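# Four arms stack four empty cartons in a crossed tower

## Task

Build a stack of the four empty cartons at the centre of the table: a bottom layer of two cartons lying next to each other, then the other two laid crosswise over that pair. No carton may be crushed.

## Robot and tools

ROBOTS. Four identical i2rt Big YAM arms, arm1 to arm4, each with six revolute joints, a two-finger gripper and a wrist camera. Feet (base_link) in the scene frame, metres, quaternion w,x,y,z; each foot faces along its own +x: arm1 (0.616, -0.593, 0.915) q(0.394, 0, 0, 0.919); arm2 (0.630, 0.561, 0.990) q(0.371, -0.004, 0.001, -0.929); arm3 (-0.613, 0.528, 0.902) q(0.899, 0.003, -0.001, -0.437); arm4 (-0.533, -0.636, 0.954) q(0.880, 0, -0.001, 0.475). So the arms sit at the four corners around the table centre. Reach is roughly 1.0 m from the joint1 axis. Arms act independently; none waits for another.

FRAME. One shared scene frame: origin on the floor, +z up, metres. The reported "hand" is the point between the finger pads, about 1 cm short of the fingertips. The fingers point along the hand's +z axis and close along its y axis. hand_target is where the hand would be at the joint targets currently held; reported hand positions can be off, more so when the arm is stretched.

JOINTS (radians, absolute; tolerance for "done" in brackets). joint1_rad -2.879..2.879 (0.045), yaw about the foot, positive counter-clockwise seen from above, 0 = along foot +x. joint2_rad 0..3.141 (0.14), shoulder, 0 = upper arm back and level, positive raises it then brings it forward. joint3_rad 0..3.019 (0.09), elbow, 0 = folded, positive opens. joint4_rad -1.692..1.57 (0.055), hand pitch, positive tips fingers up. joint5_rad -1.57..1.57 (0.03), sideways swing, positive to the arm's right. joint6_rad -2.094..2.094 (0.035), roll, positive clockwise viewed from behind. gripper_m 0..0.093 (0.003), fingertip gap in metres.

TOOL move. Arguments arm1, arm2, arm3, arm4 (each optional, one object per robot) and cameras. An omitted robot receives nothing new and keeps its last command. In a robot's object:
- joints: absolute targets keyed by joint name (names above). min_time_s (0.1 to 8 s) sets the minimum duration of that robot's joint motions.
- target: 7 numbers [x, y, z, qw, qx, qy, qz], an absolute hand pose in the scene frame; the hand moves in a straight line from its hand_target toward it. With target, joints may contain only gripper_m. speed (0.002 to 0.5 m/s, default 0.25; turning up to twice that in rad/s) is allowed only with target.
All hand paths in one call finish together, paced by the slowest; each lasts 0.5 to 10 s and whole actions are capped at 15 s. Each control step clips the commanded pose to 100 mm and 20 degrees from the measured one; expect to land a centimetre or more off, and to overshoot speed near full stretch. Paths ignore obstacles and other arms. cameras: list of names (arm1_cam_wrist..arm4_cam_wrist, cam_a, cam_b, cam_near_a, cam_near_b, or "all"); [] = none; omitted = all only for an empty move. An empty move returns every robot's full state, all images and the scene number.

RESULTS. Per robot: joint_positions, hand, hand_target, Joint velocities (rad/s, gripper m/s; "within noise" when still), joint torques (arm joints only, N m, positive toward larger angle; joints 3 and 4 wrap at ±28), joint_status and hand_status. The "move" line gives, per robot sent a motion, "done" or its worst status. Statuses: off_target (stopped short, may still push); time_out (the arm keeps a nearby target and pushes; send current positions to relax); not_followed, "joint command not followed" or "pose unreachable" (a self/arm collision or reach check withheld the command; it may keep trying); limit_stop_at_motor_heat. on_its_own lists uncommanded motion ("held at" = current target). Robots in "as last shown" were not commanded and repeat old values. The "pictures" line gives image order; images may lag the state slightly. MOTOR HOT warns of heating; at 100 °C the arm goes limp for 30-60 s or more.

GRIPPER. At full grip on a hard part the reading sits up to 5 mm under the part's width (some read up to 2 mm over). Closed on nothing: 0.000-0.003. Squeeze rises sharply a bit below the first-touch reading; a target 5 mm or more below it means full force (50-64 N per pad). Cartons are soft: grip only slightly below first touch. Open well above the reading to release.

TOOL wait: seconds (0 to 10), cameras as in move; commands nothing, returns state. TOOL zoom_image: camera plus region [x0, y0, x1, y1] in pixels of that camera's latest image, at most 504 by 504; only cameras in the newest images. TOOL read_manual: section "licences" (default), just licence text. TOOL finished_scene: scene (current scene number); ends the scene irreversibly, so make no further calls in that reply.

CAMERAS. Wrist cameras are fisheye, 672x504, sitting on top of the hand looking at the fingertips. Room cameras are 896x504; calibration data is approximate (a few mm and degrees).

CAUTIONS. Never let two arms press into each other, including a gripper closing on another arm's fingers; fingers, housings and wrist cameras can still collide despite the check. Avoid hard hits, slams, dropping cartons from height, releasing while moving, and knocking anything off the table or out of the work area. Don't crush cartons. Arms keep pushing on contact, which heats motors; stretched or loaded holds also heat them. Loose objects may get brief random nudges. A refused call (bad value) cancels the later move, wait and finished_scene calls in the same reply; an invalid one (unknown key or camera) does not. The stack must stand on its own when the scene ends.

Each tool is called after "Call:" in YAML: its name, and indented under it one key for each argument.

## Session

Call:
move:

Scene clock: 0.00 s.
Joint torques (N m): no reading
Heat: arm1: hottest joint1_rad 40 °C; arm2: hottest joint6_rad 40 °C; arm3: hottest joint1_rad 38 °C; arm4: hottest joint1_rad 44 °C.
Joint velocities: within noise
arm1.joint_positions: joint1_rad=+0.179 joint2_rad=+0.617 joint3_rad=+1.406 joint4_rad=-1.417 joint5_rad=+0.111 joint6_rad=+0.340 gripper_m=+0.09396
arm1.joint_status: not commanded
arm1.hand: x=+0.4488 y=-0.4458 z=+1.4458 quat_wxyz=(-0.114, +0.775, -0.438, -0.441) (m; scene frame)
arm1.hand_target: x=+0.4505 y=-0.4470 z=+1.4581 quat_wxyz=(-0.116, +0.769, -0.435, -0.454) (m; scene frame)
arm1.hand_status: not commanded
arm2.joint_positions: joint1_rad=+0.227 joint2_rad=+0.633 joint3_rad=+1.333 joint4_rad=-1.225 joint5_rad=+0.246 joint6_rad=-0.317 gripper_m=+0.09396
arm2.joint_status: not commanded
arm2.hand: x=+0.4552 y=+0.3696 z=+1.5254 quat_wxyz=(-0.061, -0.719, -0.473, +0.506) (m; scene frame)
arm2.hand_target: x=+0.4565 y=+0.3716 z=+1.5387 quat_wxyz=(-0.066, -0.714, -0.467, +0.518) (m; scene frame)
arm2.hand_status: not commanded
arm3.joint_positions: joint1_rad=+0.178 joint2_rad=+0.626 joint3_rad=+1.315 joint4_rad=-1.505 joint5_rad=+0.218 joint6_rad=+0.357 gripper_m=+0.09396
arm3.joint_status: not commanded
arm3.hand: x=-0.4782 y=+0.3534 z=+1.3744 quat_wxyz=(-0.342, -0.512, -0.770, +0.165) (m; scene frame)
arm3.hand_target: x=-0.4791 y=+0.3541 z=+1.3875 quat_wxyz=(-0.356, -0.511, -0.765, +0.167) (m; scene frame)
arm3.hand_status: not commanded
arm4.joint_positions: joint1_rad=-0.391 joint2_rad=+0.618 joint3_rad=+1.439 joint4_rad=-1.280 joint5_rad=-0.275 joint6_rad=+0.302 gripper_m=+0.09396
arm4.joint_status: not commanded
arm4.hand: x=-0.3703 y=-0.4693 z=+1.5318 quat_wxyz=(-0.420, +0.196, -0.821, -0.333) (m; scene frame)
arm4.hand_target: x=-0.3731 y=-0.4712 z=+1.5415 quat_wxyz=(-0.429, +0.196, -0.815, -0.337) (m; scene frame)
arm4.hand_status: not commanded
pictures: arm1_cam_wrist, arm2_cam_wrist, arm3_cam_wrist, arm4_cam_wrist, cam_a, cam_b, cam_near_a, cam_near_b

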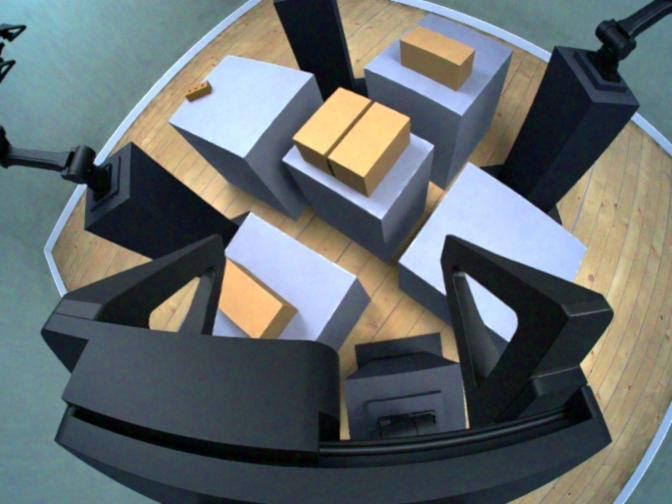

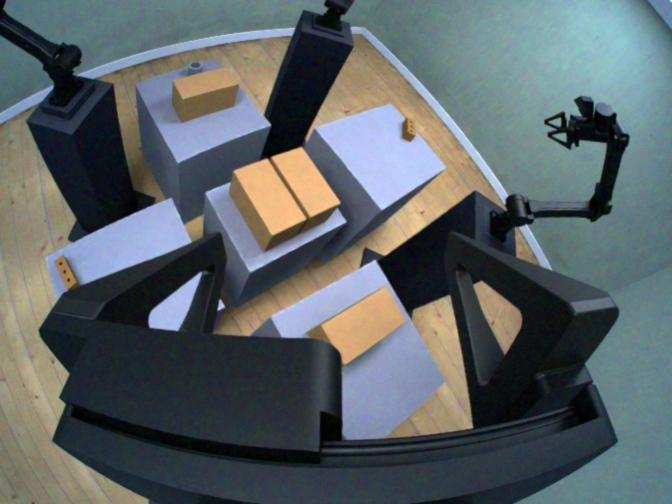

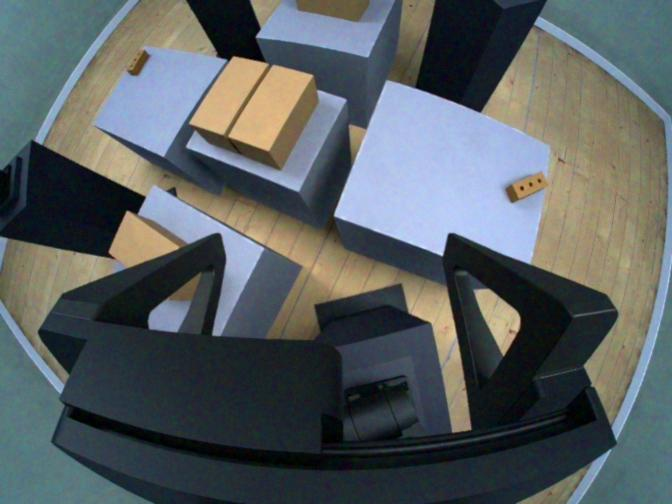

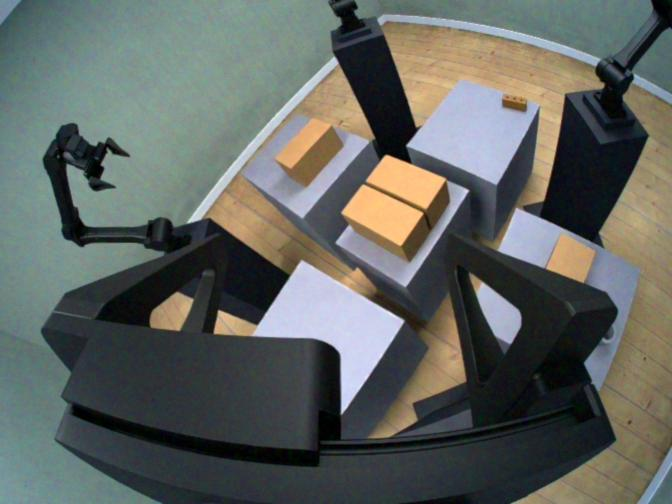

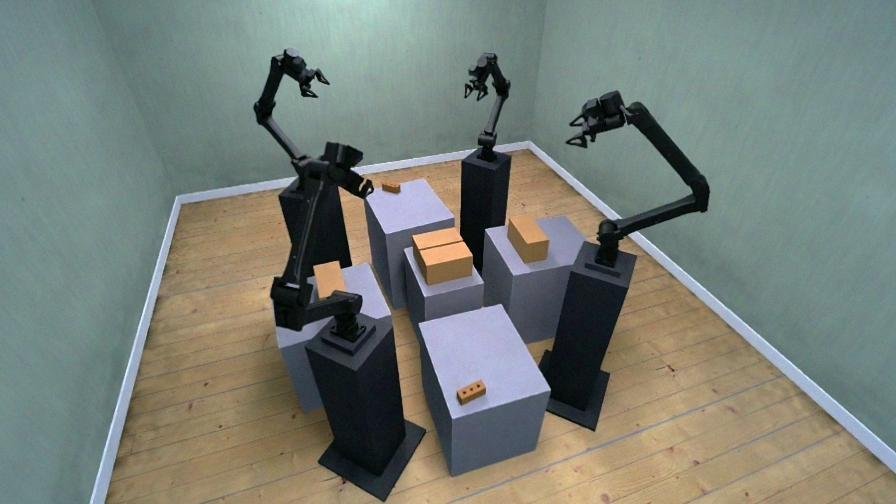

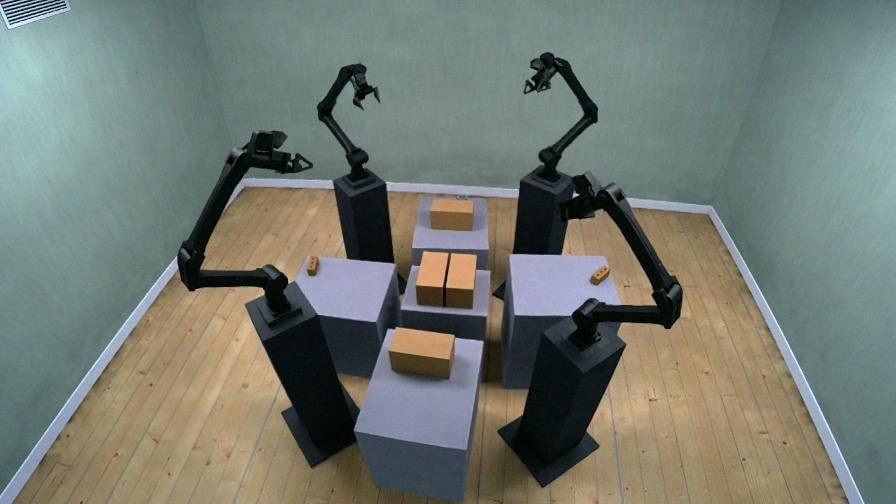

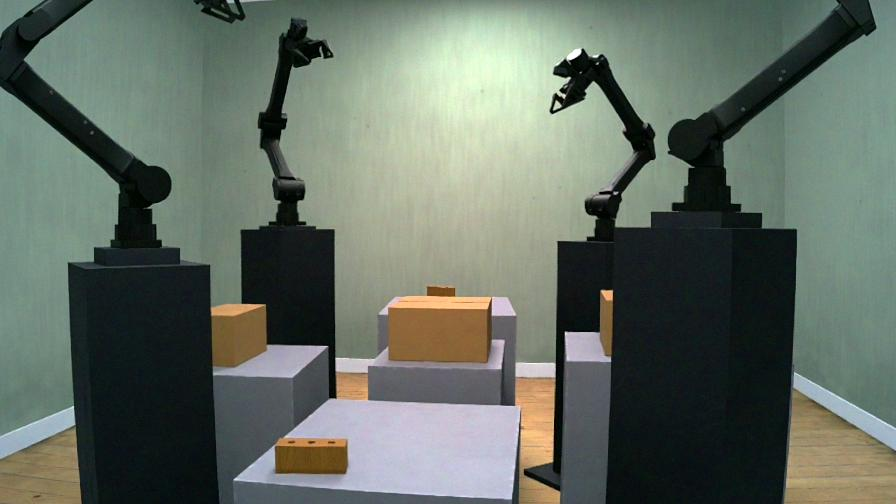

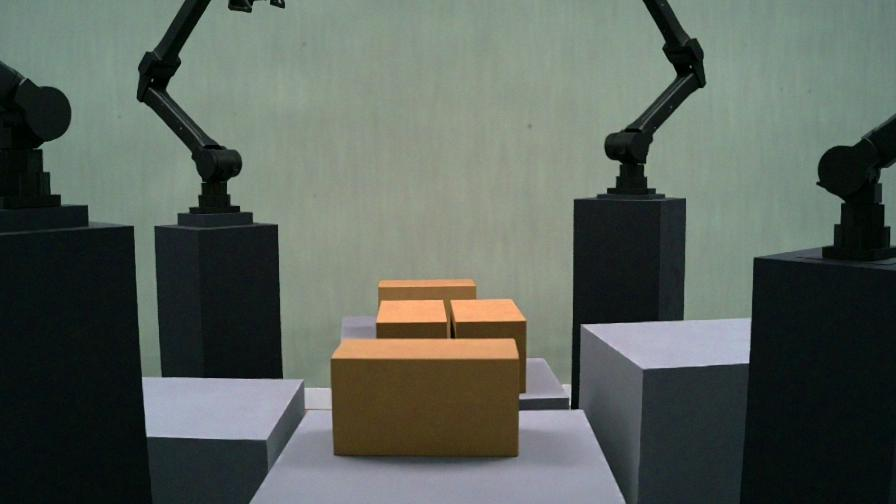

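Call:
zoom_image:
  camera: "cam_b"
  region: [340, 170, 540, 400]

Call:
zoom_image:
  camera: "cam_near_b"
  region: [300, 250, 600, 470]

Call:
zoom_image:
  camera: "cam_a"
  region: [270, 170, 570, 370]

Call:
zoom_image:
  camera: "cam_near_a"
  region: [200, 260, 640, 420]

Scaled by 2.191 from the camera's 896x504 image, which has a finer 1280x720 frame.

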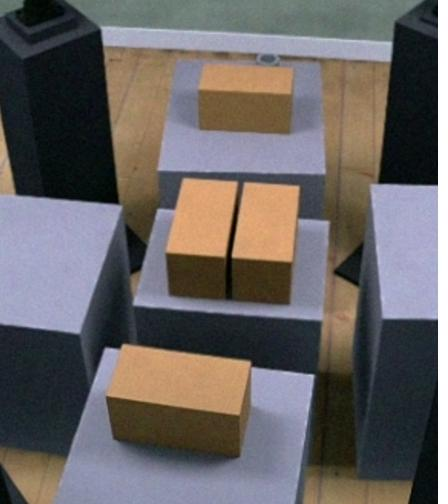

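Scaled by 1.680 from the camera's 896x504 image, which has a finer 1280x720 frame.

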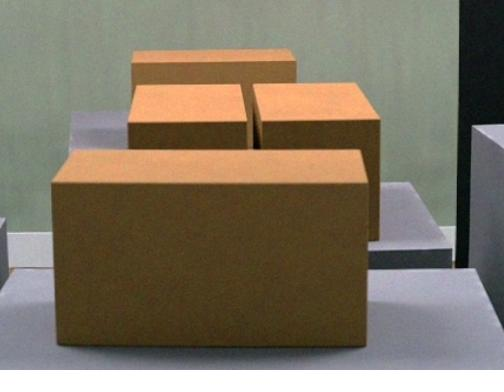

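Scaled by 1.680 from the camera's 896x504 image, which has a finer 1280x720 frame.

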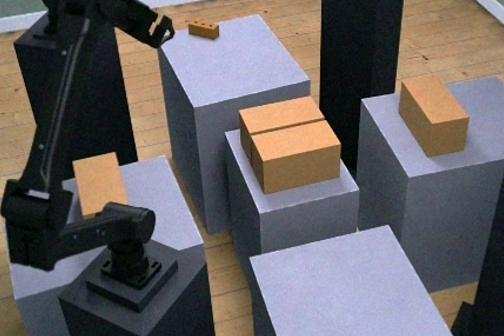

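Scaled by 1.145 from the camera's 896x504 image, which has a finer 1280x720 frame.

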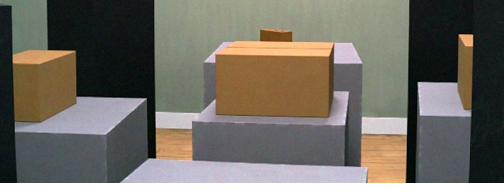

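Call:
move:
  arm1: {"target":[0.244,-0.52,0.70,0,-0.9397,0,0.342],"speed":0.3,"joints":{"gripper_m":0.07}}
  arm2: {"target":[0.266,0.535,0.73,0,-0.9397,0,0.342],"speed":0.3,"joints":{"gripper_m":0.07}}
  arm3: {"target":[-0.194,0.535,0.73,0.342,0,0.9397,0],"speed":0.3,"joints":{"gripper_m":0.07}}
  arm4: {"target":[-0.216,-0.52,0.70,0.342,0,0.9397,0],"speed":0.3,"joints":{"gripper_m":0.07}}
  cameras: ["all"]

Scene clock: 22.33 s.
Joint torques (N m): arm1=[1.26 -8.23 -0.99 1.92 -0.15 0.08] | arm2=[0.26 -8 -2.13 2.65 -0.1 -0.11] | arm3=[1.14 -10.99 0.69 1.94 -0.08 0.04] | arm4=[-1.03 -9.99 -2.41 1.63 0.23 -0.22]
Heat: arm1: hottest joint1_rad 39 °C; arm2: hottest joint6_rad 39 °C; arm3: hottest joint1_rad 37 °C; arm4: hottest joint1_rad 43 °C.
move: arm1 done; arm2 done; arm3 done; arm4 done
Joint velocities: within noise
arm1.joint_positions: joint1_rad=+0.522 joint2_rad=+2.380 joint3_rad=+0.491 joint4_rad=+0.988 joint5_rad=-0.170 joint6_rad=-0.209 gripper_m=+0.07009
arm1.joint_status: all done
arm1.hand: x=+0.2471 y=-0.5140 z=+0.7023 quat_wxyz=(-0.002, +0.941, -0.010, -0.337) (m; scene frame)
arm1.hand_target: x=+0.2441 y=-0.5199 z=+0.7001 quat_wxyz=(+0.000, +0.940, +0.000, -0.342) (m; scene frame)
arm1.hand_status: done (0.007 m and 1.3 deg from the pose sent, 0.777 m and 56.9 deg at the start; pose on its path clipped on 19 of 132 steps)
arm2.joint_positions: joint1_rad=-0.643 joint2_rad=+2.586 joint3_rad=+0.544 joint4_rad=+1.146 joint5_rad=+0.073 joint6_rad=+0.091 gripper_m=+0.07007
arm2.joint_status: all done
arm2.hand: x=+0.2681 y=+0.5323 z=+0.7318 quat_wxyz=(-0.001, -0.942, +0.000, +0.336) (m; scene frame)
arm2.hand_target: x=+0.2662 y=+0.5349 z=+0.7300 quat_wxyz=(+0.000, -0.940, +0.000, +0.342) (m; scene frame)
arm2.hand_status: done (0.004 m and 0.7 deg from the pose sent, 0.834 m and 63.9 deg at the start; pose on its path clipped on 31 of 132 steps)
arm3.joint_positions: joint1_rad=+0.918 joint2_rad=+2.186 joint3_rad=+0.518 joint4_rad=+0.781 joint5_rad=+0.022 joint6_rad=+0.023 gripper_m=+0.07009
arm3.joint_status: all done
arm3.hand: x=-0.1970 y=+0.5298 z=+0.7313 quat_wxyz=(-0.337, -0.009, -0.941, +0.002) (m; scene frame)
arm3.hand_target: x=-0.1941 y=+0.5350 z=+0.7300 quat_wxyz=(-0.342, +0.000, -0.940, +0.000) (m; scene frame)
arm3.hand_status: done (0.006 m and 1.2 deg from the pose sent, 0.727 m and 65.5 deg at the start)
arm4.joint_positions: joint1_rad=-0.455 joint2_rad=+2.565 joint3_rad=+0.492 joint4_rad=+1.128 joint5_rad=+0.328 joint6_rad=+0.421 gripper_m=+0.07006
arm4.joint_status: all done
arm4.hand: x=-0.2174 y=-0.5150 z=+0.7057 quat_wxyz=(-0.342, +0.003, -0.940, -0.003) (m; scene frame)
arm4.hand_target: x=-0.2163 y=-0.5201 z=+0.7001 quat_wxyz=(-0.342, +0.000, -0.940, +0.000) (m; scene frame)
arm4.hand_status: done (0.008 m and 0.5 deg from the pose sent, 0.848 m and 47.5 deg at the start; pose on its path clipped on 33 of 132 steps)
pictures: arm1_cam_wrist, arm2_cam_wrist, arm3_cam_wrist, arm4_cam_wrist, cam_a, cam_b, cam_near_a, cam_near_b
camera_calibration:
arm1_cam_wrist: T_world_to_cam=[[0.00743363, 0.999971, 0.00190007, 0.510414], [0.997259, -0.00727355, -0.0736376, -0.195085], [-0.0736217, 0.00244226, -0.997283, 0.844222], [0, 0, 0, 1]] pos_world=[0.252909, -0.51388, 0.826593]
arm2_cam_wrist: T_world_to_cam=[[-0.00145338, 0.999995, -0.00269611, -0.529386], [0.997263, 0.00125012, -0.0739205, -0.208896], [-0.0739168, -0.00279616, -0.99726, 0.876324], [0, 0, 0, 1]] pos_world=[0.27233, 0.532095, 0.857055]
arm3_cam_wrist: T_world_to_cam=[[-0.014571, -0.999893, 0.00150112, 0.52528], [-0.996632, 0.0144023, -0.0807308, -0.140576], [0.0807005, -0.0026724, -0.996735, 0.869141], [0, 0, 0, 1]] pos_world=[-0.202589, 0.529571, 0.854166]
arm4_cam_wrist: T_world_to_cam=[[0.0177336, -0.999842, 0.00111793, -0.514872], [-0.996645, -0.0177663, -0.0798953, -0.165888], [0.0799025, 0.000302652, -0.996803, 0.843657], [0, 0, 0, 1]] pos_world=[-0.223611, -0.517993, 0.828281]

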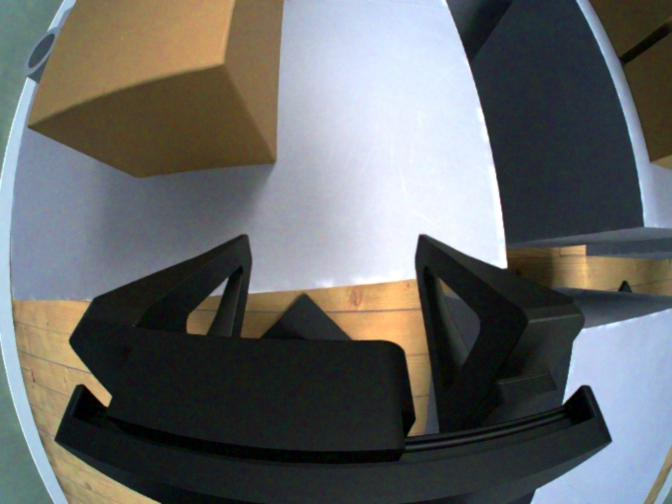

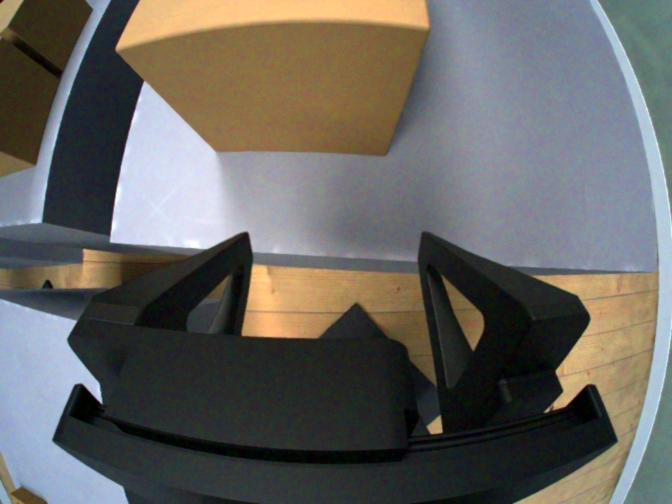

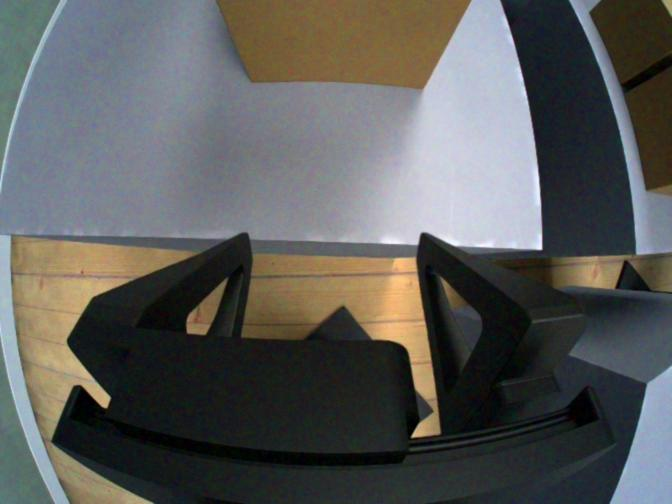

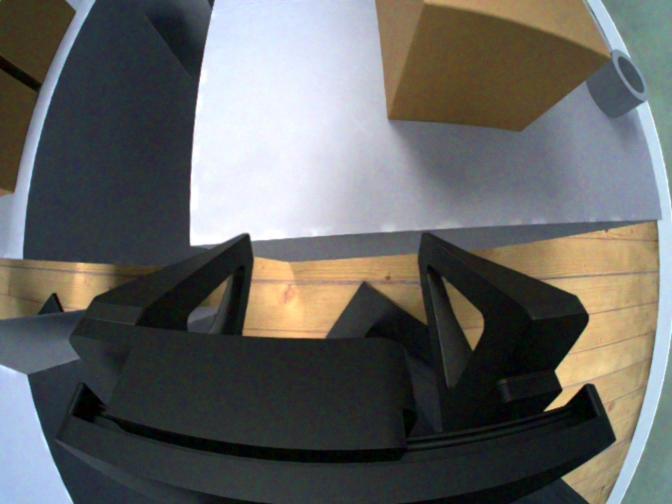

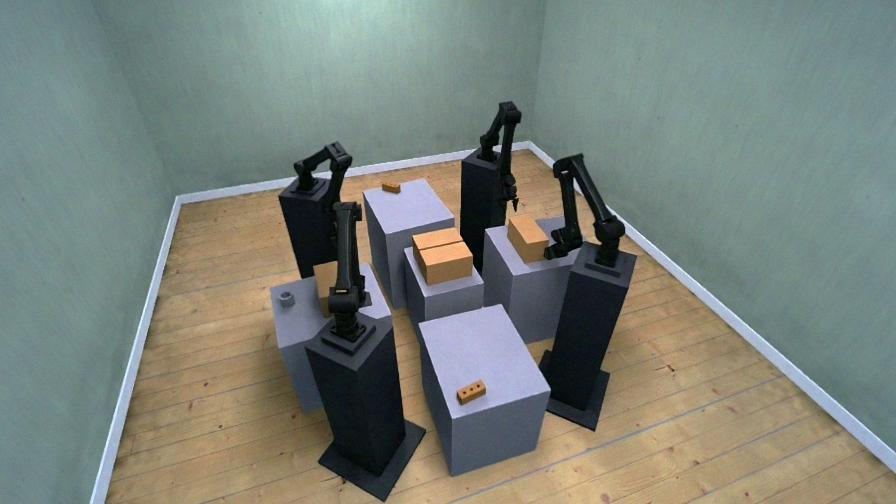

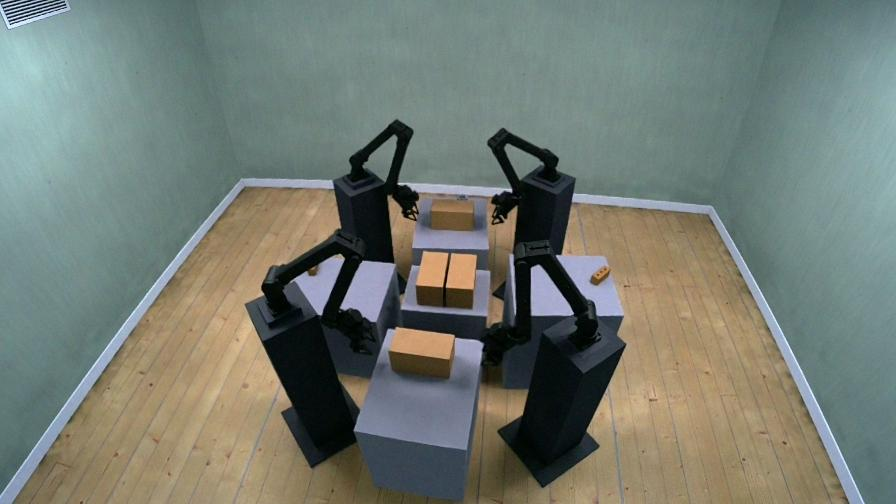

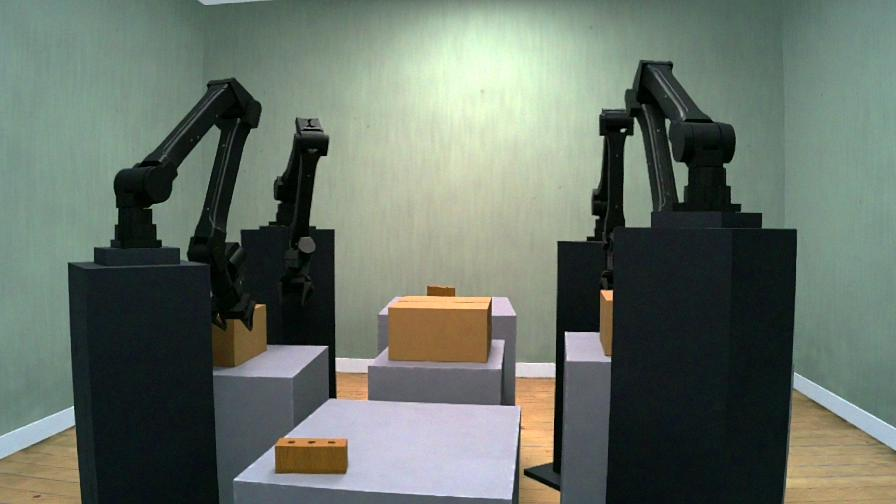

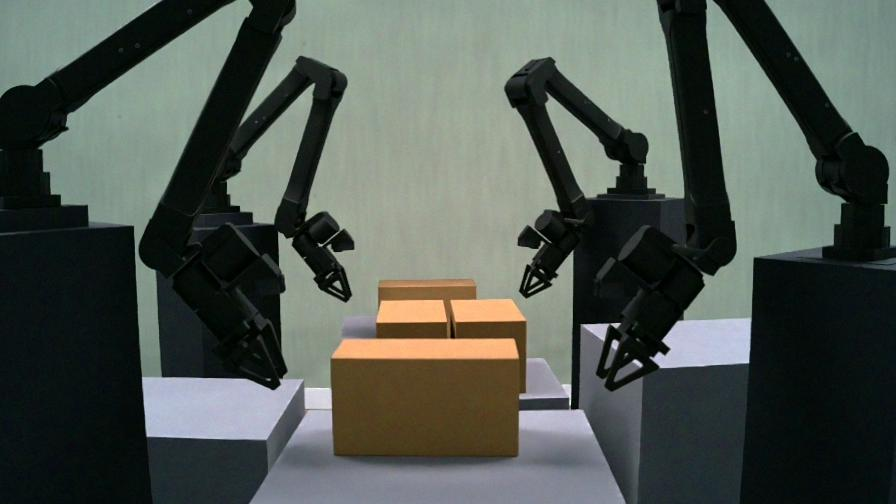

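Call:
move:
  arm1: {"target":[0.20,-0.618,0.67,0,-0.9397,0,0.342],"speed":0.2}
  arm2: {"target":[0.22,0.512,0.72,0,-0.9397,0,0.342],"speed":0.2}
  arm3: {"target":[-0.10,0.528,0.72,0.342,0,0.9397,0],"speed":0.2}
  arm4: {"target":[-0.135,-0.618,0.67,0.342,0,0.9397,0],"speed":0.2}
  cameras: ["all"]

Scene clock: 28.40 s.
Joint torques (N m): arm1=[0.79 -9.23 -0.54 1.01 0.18 0.15] | arm2=[1.79 -11.99 -1.14 1.28 0.28 0.04] | arm3=[-0.73 -13.33 2.91 1.02 -0.09 0.05] | arm4=[-0.21 -11.34 -1.21 1.05 0.06 -0.23]
Heat: arm1: hottest joint1_rad 39 °C; arm2: hottest joint6_rad 39 °C; arm3: hottest joint1_rad 37 °C; arm4: hottest joint1_rad 43 °C.
move: arm1 done; arm2 off_target; arm3 done; arm4 off_target
Joint velocities: within noise
arm1.joint_positions: joint1_rad=+0.883 joint2_rad=+2.454 joint3_rad=+0.619 joint4_rad=+0.978 joint5_rad=+0.051 joint6_rad=+0.056 gripper_m=+0.07009
arm1.joint_status: not commanded
arm1.hand: x=+0.1962 y=-0.6144 z=+0.6773 quat_wxyz=(-0.001, +0.937, -0.001, -0.350) (m; scene frame)
arm1.hand_target: x=+0.2001 y=-0.6180 z=+0.6702 quat_wxyz=(+0.000, +0.940, +0.000, -0.342) (m; scene frame)
arm1.hand_status: done (0.009 m and 1.0 deg from the pose sent, 0.119 m and 1.3 deg at the start)
arm2.joint_positions: joint1_rad=-0.603 joint2_rad=+2.586 joint3_rad=+0.662 joint4_rad=+1.020 joint5_rad=+0.101 joint6_rad=+0.118 gripper_m=+0.07007
arm2.joint_status: not commanded
arm2.hand: x=+0.2296 y=+0.5167 z=+0.7133 quat_wxyz=(+0.002, -0.943, -0.001, +0.334) (m; scene frame)
arm2.hand_target: x=+0.2200 y=+0.5119 z=+0.7200 quat_wxyz=(+0.000, -0.940, +0.000, +0.342) (m; scene frame)
arm2.hand_status: off_target (0.013 m and 1.0 deg from the pose sent, 0.053 m and 0.7 deg at the start)
arm3.joint_positions: joint1_rad=+0.918 joint2_rad=+2.224 joint3_rad=+0.768 joint4_rad=+0.585 joint5_rad=+0.007 joint6_rad=+0.005 gripper_m=+0.07009
arm3.joint_status: not commanded
arm3.hand: x=-0.1033 y=+0.5336 z=+0.7240 quat_wxyz=(-0.344, +0.002, -0.939, -0.002) (m; scene frame)
arm3.hand_target: x=-0.1003 y=+0.5281 z=+0.7200 quat_wxyz=(-0.342, +0.000, -0.940, +0.000) (m; scene frame)
arm3.hand_status: done (0.008 m and 0.4 deg from the pose sent, 0.098 m and 1.2 deg at the start)
arm4.joint_positions: joint1_rad=-0.916 joint2_rad=+2.598 joint3_rad=+0.650 joint4_rad=+1.096 joint5_rad=+0.046 joint6_rad=+0.058 gripper_m=+0.07006
arm4.joint_status: not commanded
arm4.hand: x=-0.1291 y=-0.6142 z=+0.6806 quat_wxyz=(-0.353, -0.001, -0.936, -0.003) (m; scene frame)
arm4.hand_target: x=-0.1353 y=-0.6179 z=+0.6703 quat_wxyz=(-0.342, +0.000, -0.940, +0.000) (m; scene frame)
arm4.hand_status: off_target (0.013 m and 1.4 deg from the pose sent, 0.137 m and 0.5 deg at the start)
pictures: arm1_cam_wrist, arm2_cam_wrist, arm3_cam_wrist, arm4_cam_wrist, cam_a, cam_b, cam_near_a, cam_near_b
camera_calibration:
arm1_cam_wrist: T_world_to_cam=[[-0.00967573, 0.99994, 0.00510158, 0.612409], [0.994842, 0.0101413, -0.10093, -0.117207], [-0.100976, 0.00409869, -0.99488, 0.820501], [0, 0, 0, 1]] pos_world=[0.205379, -0.614547, 0.801347]
arm2_cam_wrist: T_world_to_cam=[[-0.00249964, 0.99999, 0.00366377, -0.51818], [0.997584, 0.00274795, -0.0694149, -0.175983], [-0.0694243, 0.00348141, -0.997581, 0.850828], [0, 0, 0, 1]] pos_world=[0.233331, 0.515696, 0.838452]
arm3_cam_wrist: T_world_to_cam=[[0.00857186, -0.999962, 0.00132837, 0.533139], [-0.995399, -0.00865951, -0.0954206, -0.0248374], [0.0954285, -0.000504327, -0.995436, 0.853617], [0, 0, 0, 1]] pos_world=[-0.110752, 0.533335, 0.846643]
arm4_cam_wrist: T_world_to_cam=[[0.0109503, -0.999939, -0.00134372, -0.614854], [-0.994637, -0.010754, -0.102864, -0.06136], [0.102843, 0.00246291, -0.994695, 0.814523], [0, 0, 0, 1]] pos_world=[-0.138066, -0.617482, 0.803064]

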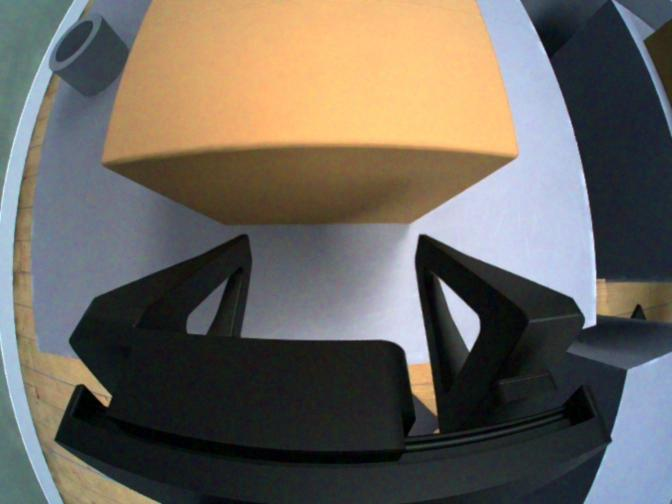

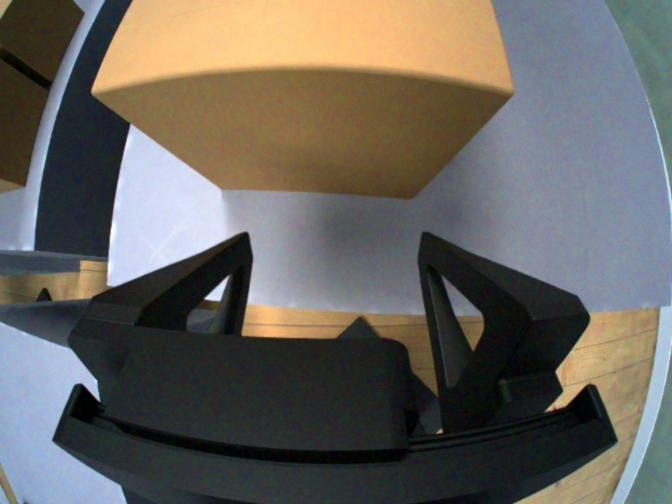

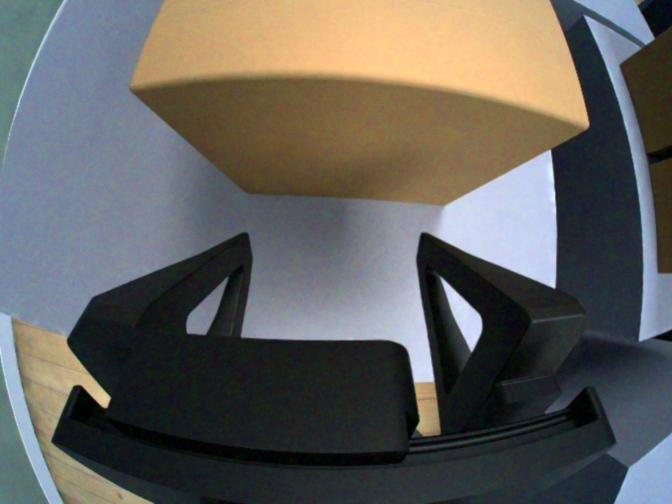

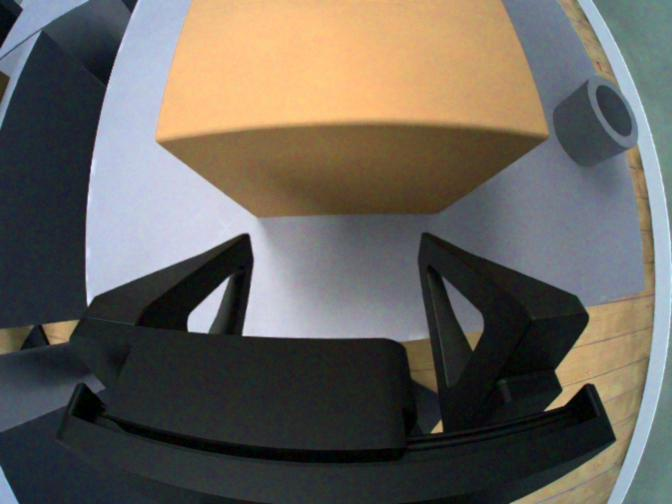

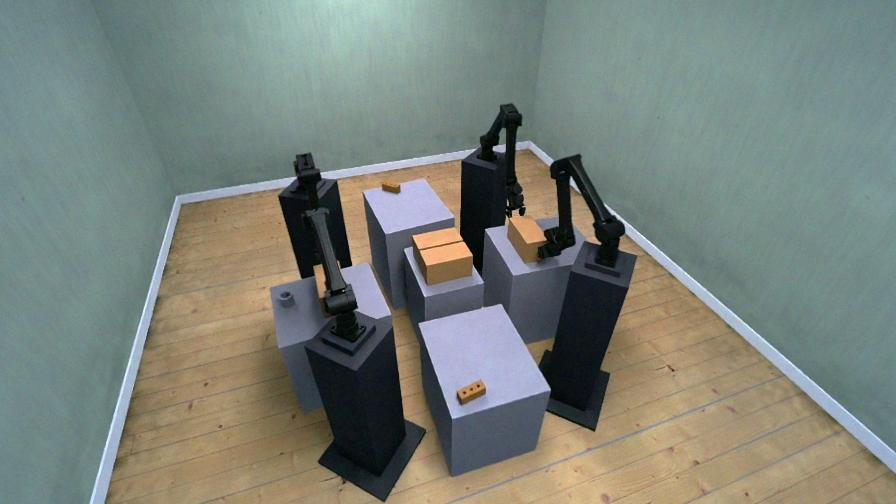

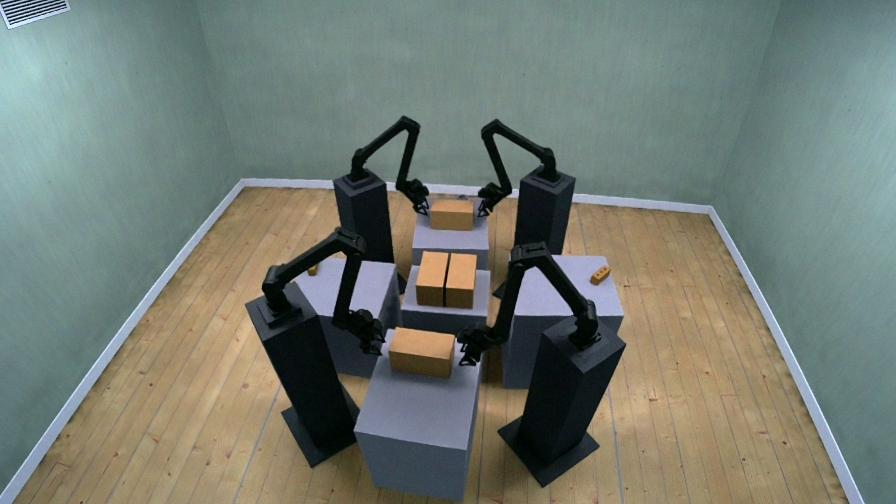

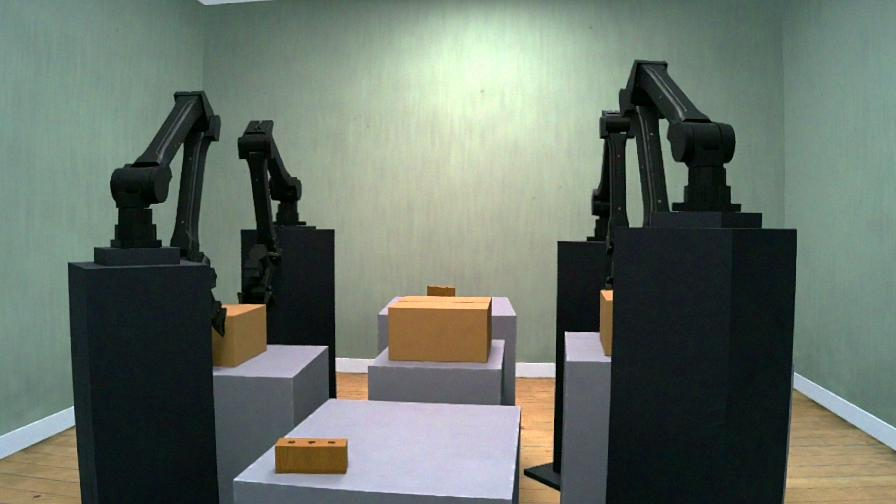

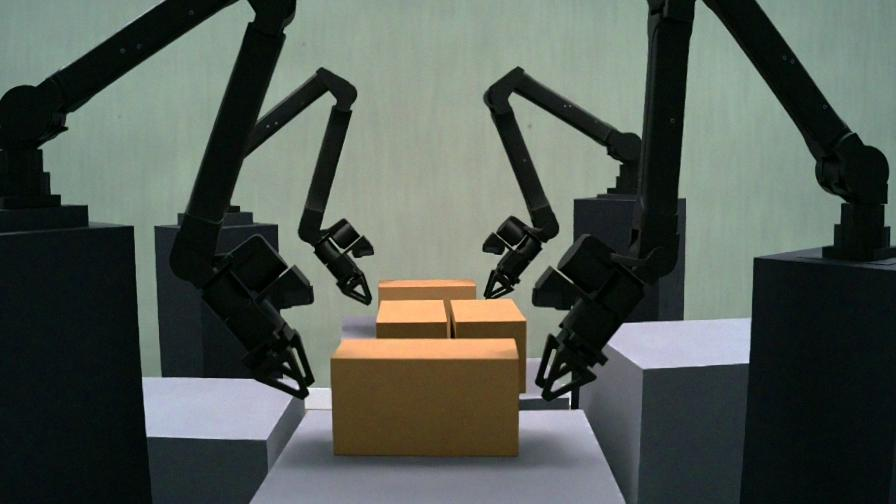

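Call:
move:
  arm1: {"target":[0.17,-0.618,0.675,0,-0.9397,0,0.342],"speed":0.06}
  arm2: {"target":[0.20,0.512,0.73,0,-0.9397,0,0.342],"speed":0.06}
  arm3: {"target":[-0.075,0.528,0.73,0.342,0,0.9397,0],"speed":0.06}
  arm4: {"target":[-0.10,-0.618,0.675,0.342,0,0.9397,0],"speed":0.06}
  cameras: ["cam_near_b"]

Call:
zoom_image:
  camera: "cam_near_b"
  region: [240, 240, 640, 480]

Scene clock: 30.87 s.
Joint torques (N m): arm1=[0.21 -12.57 -0.14 0.94 0.02 0.11] | arm2=[1.03 -12.57 -0.49 1.37 -0.01 -0.04] | arm3=[-0.73 -15.27 3.63 0.99 -0.08 0.05] | arm4=[-0.85 -14.8 -0.64 0.95 0.06 -0.26]
Heat: arm1: hottest joint1_rad 39 °C; arm2: hottest joint6_rad 39 °C; arm3: hottest joint1_rad 37 °C; arm4: hottest joint1_rad 43 °C.
move: arm1 off_target; arm2 off_target; arm3 off_target; arm4 done
Joint velocities: within noise
arm1.joint_positions: joint1_rad=+0.883 joint2_rad=+2.454 joint3_rad=+0.679 joint4_rad=+0.878 joint5_rad=+0.051 joint6_rad=+0.057 gripper_m=+0.07009
arm1.joint_status: not commanded
arm1.hand: x=+0.1811 y=-0.6156 z=+0.6658 quat_wxyz=(-0.002, +0.943, -0.001, -0.332) (m; scene frame)
arm1.hand_target: x=+0.1700 y=-0.6181 z=+0.6751 quat_wxyz=(+0.000, +0.940, +0.000, -0.342) (m; scene frame)
arm1.hand_status: off_target (0.015 m and 1.3 deg from the pose sent, 0.027 m and 1.0 deg at the start)
arm2.joint_positions: joint1_rad=-0.603 joint2_rad=+2.535 joint3_rad=+0.687 joint4_rad=+0.945 joint5_rad=+0.101 joint6_rad=+0.118 gripper_m=+0.07007
arm2.joint_status: not commanded
arm2.hand: x=+0.2100 y=+0.5136 z=+0.7224 quat_wxyz=(+0.002, -0.943, -0.001, +0.334) (m; scene frame)
arm2.hand_target: x=+0.2001 y=+0.5119 z=+0.7300 quat_wxyz=(+0.000, -0.940, +0.000, +0.342) (m; scene frame)
arm2.hand_status: off_target (0.013 m and 1.0 deg from the pose sent, 0.034 m and 1.0 deg at the start)
arm3.joint_positions: joint1_rad=+0.918 joint2_rad=+2.224 joint3_rad=+0.825 joint4_rad=+0.506 joint5_rad=+0.007 joint6_rad=+0.005 gripper_m=+0.07009
arm3.joint_status: not commanded
arm3.hand: x=-0.0862 y=+0.5339 z=+0.7236 quat_wxyz=(-0.334, +0.002, -0.943, -0.002) (m; scene frame)
arm3.hand_target: x=-0.0753 y=+0.5280 z=+0.7301 quat_wxyz=(-0.342, +0.000, -0.940, +0.000) (m; scene frame)
arm3.hand_status: off_target (0.014 m and 1.0 deg from the pose sent, 0.029 m and 0.4 deg at the start)
arm4.joint_positions: joint1_rad=-0.920 joint2_rad=+2.578 joint3_rad=+0.716 joint4_rad=+0.978 joint5_rad=+0.041 joint6_rad=+0.052 gripper_m=+0.07006
arm4.joint_status: not commanded
arm4.hand: x=-0.1072 y=-0.6134 z=+0.6719 quat_wxyz=(-0.338, +0.002, -0.941, -0.002) (m; scene frame)
arm4.hand_target: x=-0.1001 y=-0.6179 z=+0.6751 quat_wxyz=(-0.342, +0.000, -0.940, +0.000) (m; scene frame)
arm4.hand_status: done (0.009 m and 0.6 deg from the pose sent, 0.030 m and 1.4 deg at the start)
pictures: cam_near_b

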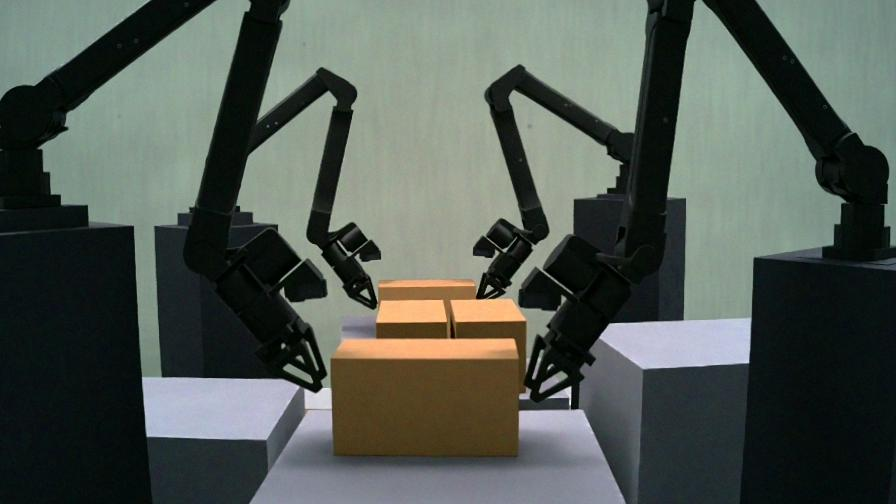

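Scaled by 1.260 from the camera's 896x504 image, which has a finer 1280x720 frame.

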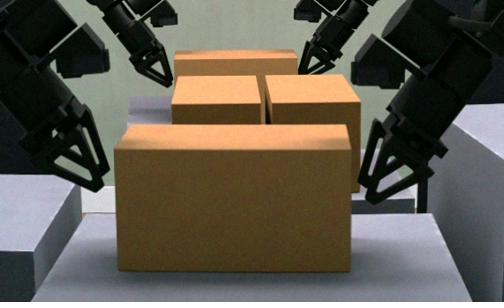

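Call:
move:
  arm1: {"target":[0.152,-0.618,0.675,0,-0.9397,0,0.342],"speed":0.04}
  arm2: {"target":[0.18,0.512,0.73,0,-0.9397,0,0.342],"speed":0.04}
  arm3: {"target":[-0.057,0.528,0.73,0.342,0,0.9397,0],"speed":0.04}
  arm4: {"target":[-0.085,-0.618,0.675,0.342,0,0.9397,0],"speed":0.04}
  cameras: ["cam_near_b","cam_b"]

Call:
zoom_image:
  camera: "cam_near_b"
  region: [240, 240, 640, 480]

Scene clock: 32.83 s.
Joint torques (N m): arm1=[-0.21 -13.1 0.8 1.1 -0.04 0.08] | arm2=[0.03 -12.69 0.16 1.42 -0.07 -0.08] | arm3=[-0.62 -14.86 4.71 1.09 -0.08 0.05] | arm4=[-0.97 -15.97 0.32 1.16 0.09 -0.24]
Heat: arm1: hottest joint1_rad 39 °C; arm2: hottest joint6_rad 39 °C; arm3: hottest joint1_rad 37 °C; arm4: hottest joint1_rad 43 °C.
move: arm1 off_target; arm2 off_target; arm3 off_target; arm4 off_target
Joint velocities: within noise
arm1.joint_positions: joint1_rad=+0.883 joint2_rad=+2.449 joint3_rad=+0.711 joint4_rad=+0.822 joint5_rad=+0.050 joint6_rad=+0.057 gripper_m=+0.07009
arm1.joint_status: not commanded
arm1.hand: x=+0.1724 y=-0.6163 z=+0.6616 quat_wxyz=(-0.002, +0.947, +0.000, -0.322) (m; scene frame)
arm1.hand_target: x=+0.1525 y=-0.6180 z=+0.6752 quat_wxyz=(+0.000, +0.940, +0.000, -0.342) (m; scene frame)
arm1.hand_status: off_target (0.024 m and 2.4 deg from the pose sent, 0.031 m and 1.3 deg at the start)
arm2.joint_positions: joint1_rad=-0.603 joint2_rad=+2.525 joint3_rad=+0.728 joint4_rad=+0.884 joint5_rad=+0.099 joint6_rad=+0.118 gripper_m=+0.07007
arm2.joint_status: not commanded
arm2.hand: x=+0.1944 y=+0.5107 z=+0.7200 quat_wxyz=(+0.002, -0.944, -0.002, +0.330) (m; scene frame)
arm2.hand_target: x=+0.1801 y=+0.5120 z=+0.7302 quat_wxyz=(+0.000, -0.940, +0.000, +0.342) (m; scene frame)
arm2.hand_status: off_target (0.018 m and 1.5 deg from the pose sent, 0.031 m and 1.0 deg at the start)
arm3.joint_positions: joint1_rad=+0.918 joint2_rad=+2.224 joint3_rad=+0.864 joint4_rad=+0.463 joint5_rad=+0.007 joint6_rad=+0.005 gripper_m=+0.07009
arm3.joint_status: not commanded
arm3.hand: x=-0.0721 y=+0.5338 z=+0.7259 quat_wxyz=(-0.332, +0.002, -0.943, -0.002) (m; scene frame)
arm3.hand_target: x=-0.0576 y=+0.5279 z=+0.7303 quat_wxyz=(-0.342, +0.000, -0.940, +0.000) (m; scene frame)
arm3.hand_status: off_target (0.017 m and 1.3 deg from the pose sent, 0.030 m and 1.0 deg at the start)
arm4.joint_positions: joint1_rad=-0.921 joint2_rad=+2.576 joint3_rad=+0.739 joint4_rad=+0.928 joint5_rad=+0.039 joint6_rad=+0.048 gripper_m=+0.07006
arm4.joint_status: not commanded
arm4.hand: x=-0.1028 y=-0.6132 z=+0.6661 quat_wxyz=(-0.326, +0.004, -0.945, -0.002) (m; scene frame)
arm4.hand_target: x=-0.0852 y=-0.6182 z=+0.6753 quat_wxyz=(-0.342, +0.000, -0.940, +0.000) (m; scene frame)
arm4.hand_status: off_target (0.020 m and 2.0 deg from the pose sent, 0.023 m and 0.6 deg at the start)
pictures: cam_b, cam_near_b

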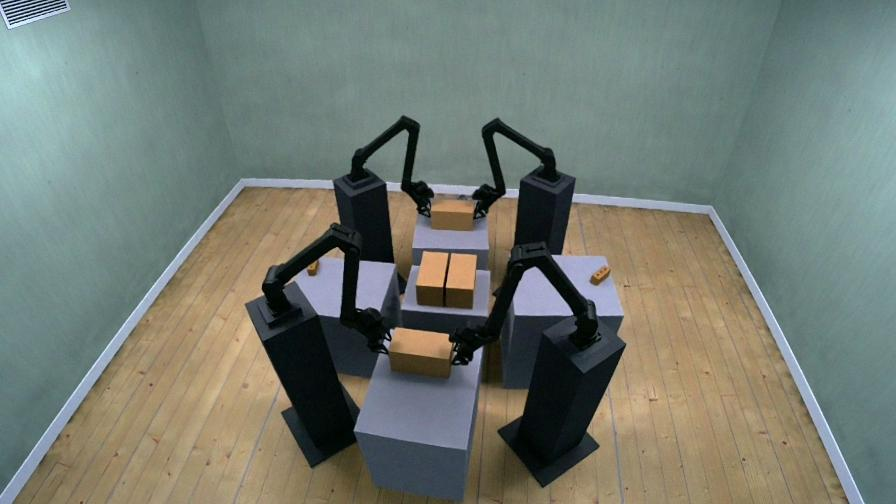

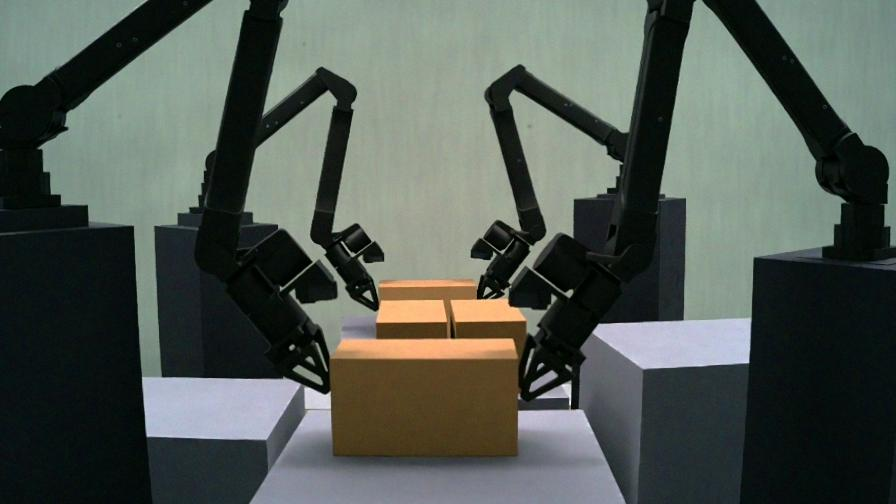

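Scaled by 1.260 from the camera's 896x504 image, which has a finer 1280x720 frame.

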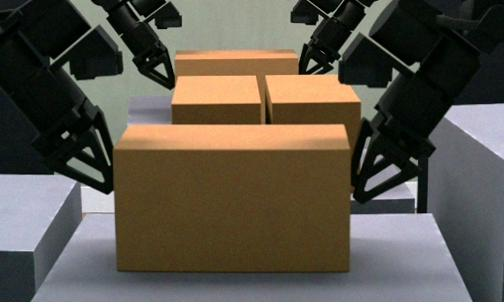

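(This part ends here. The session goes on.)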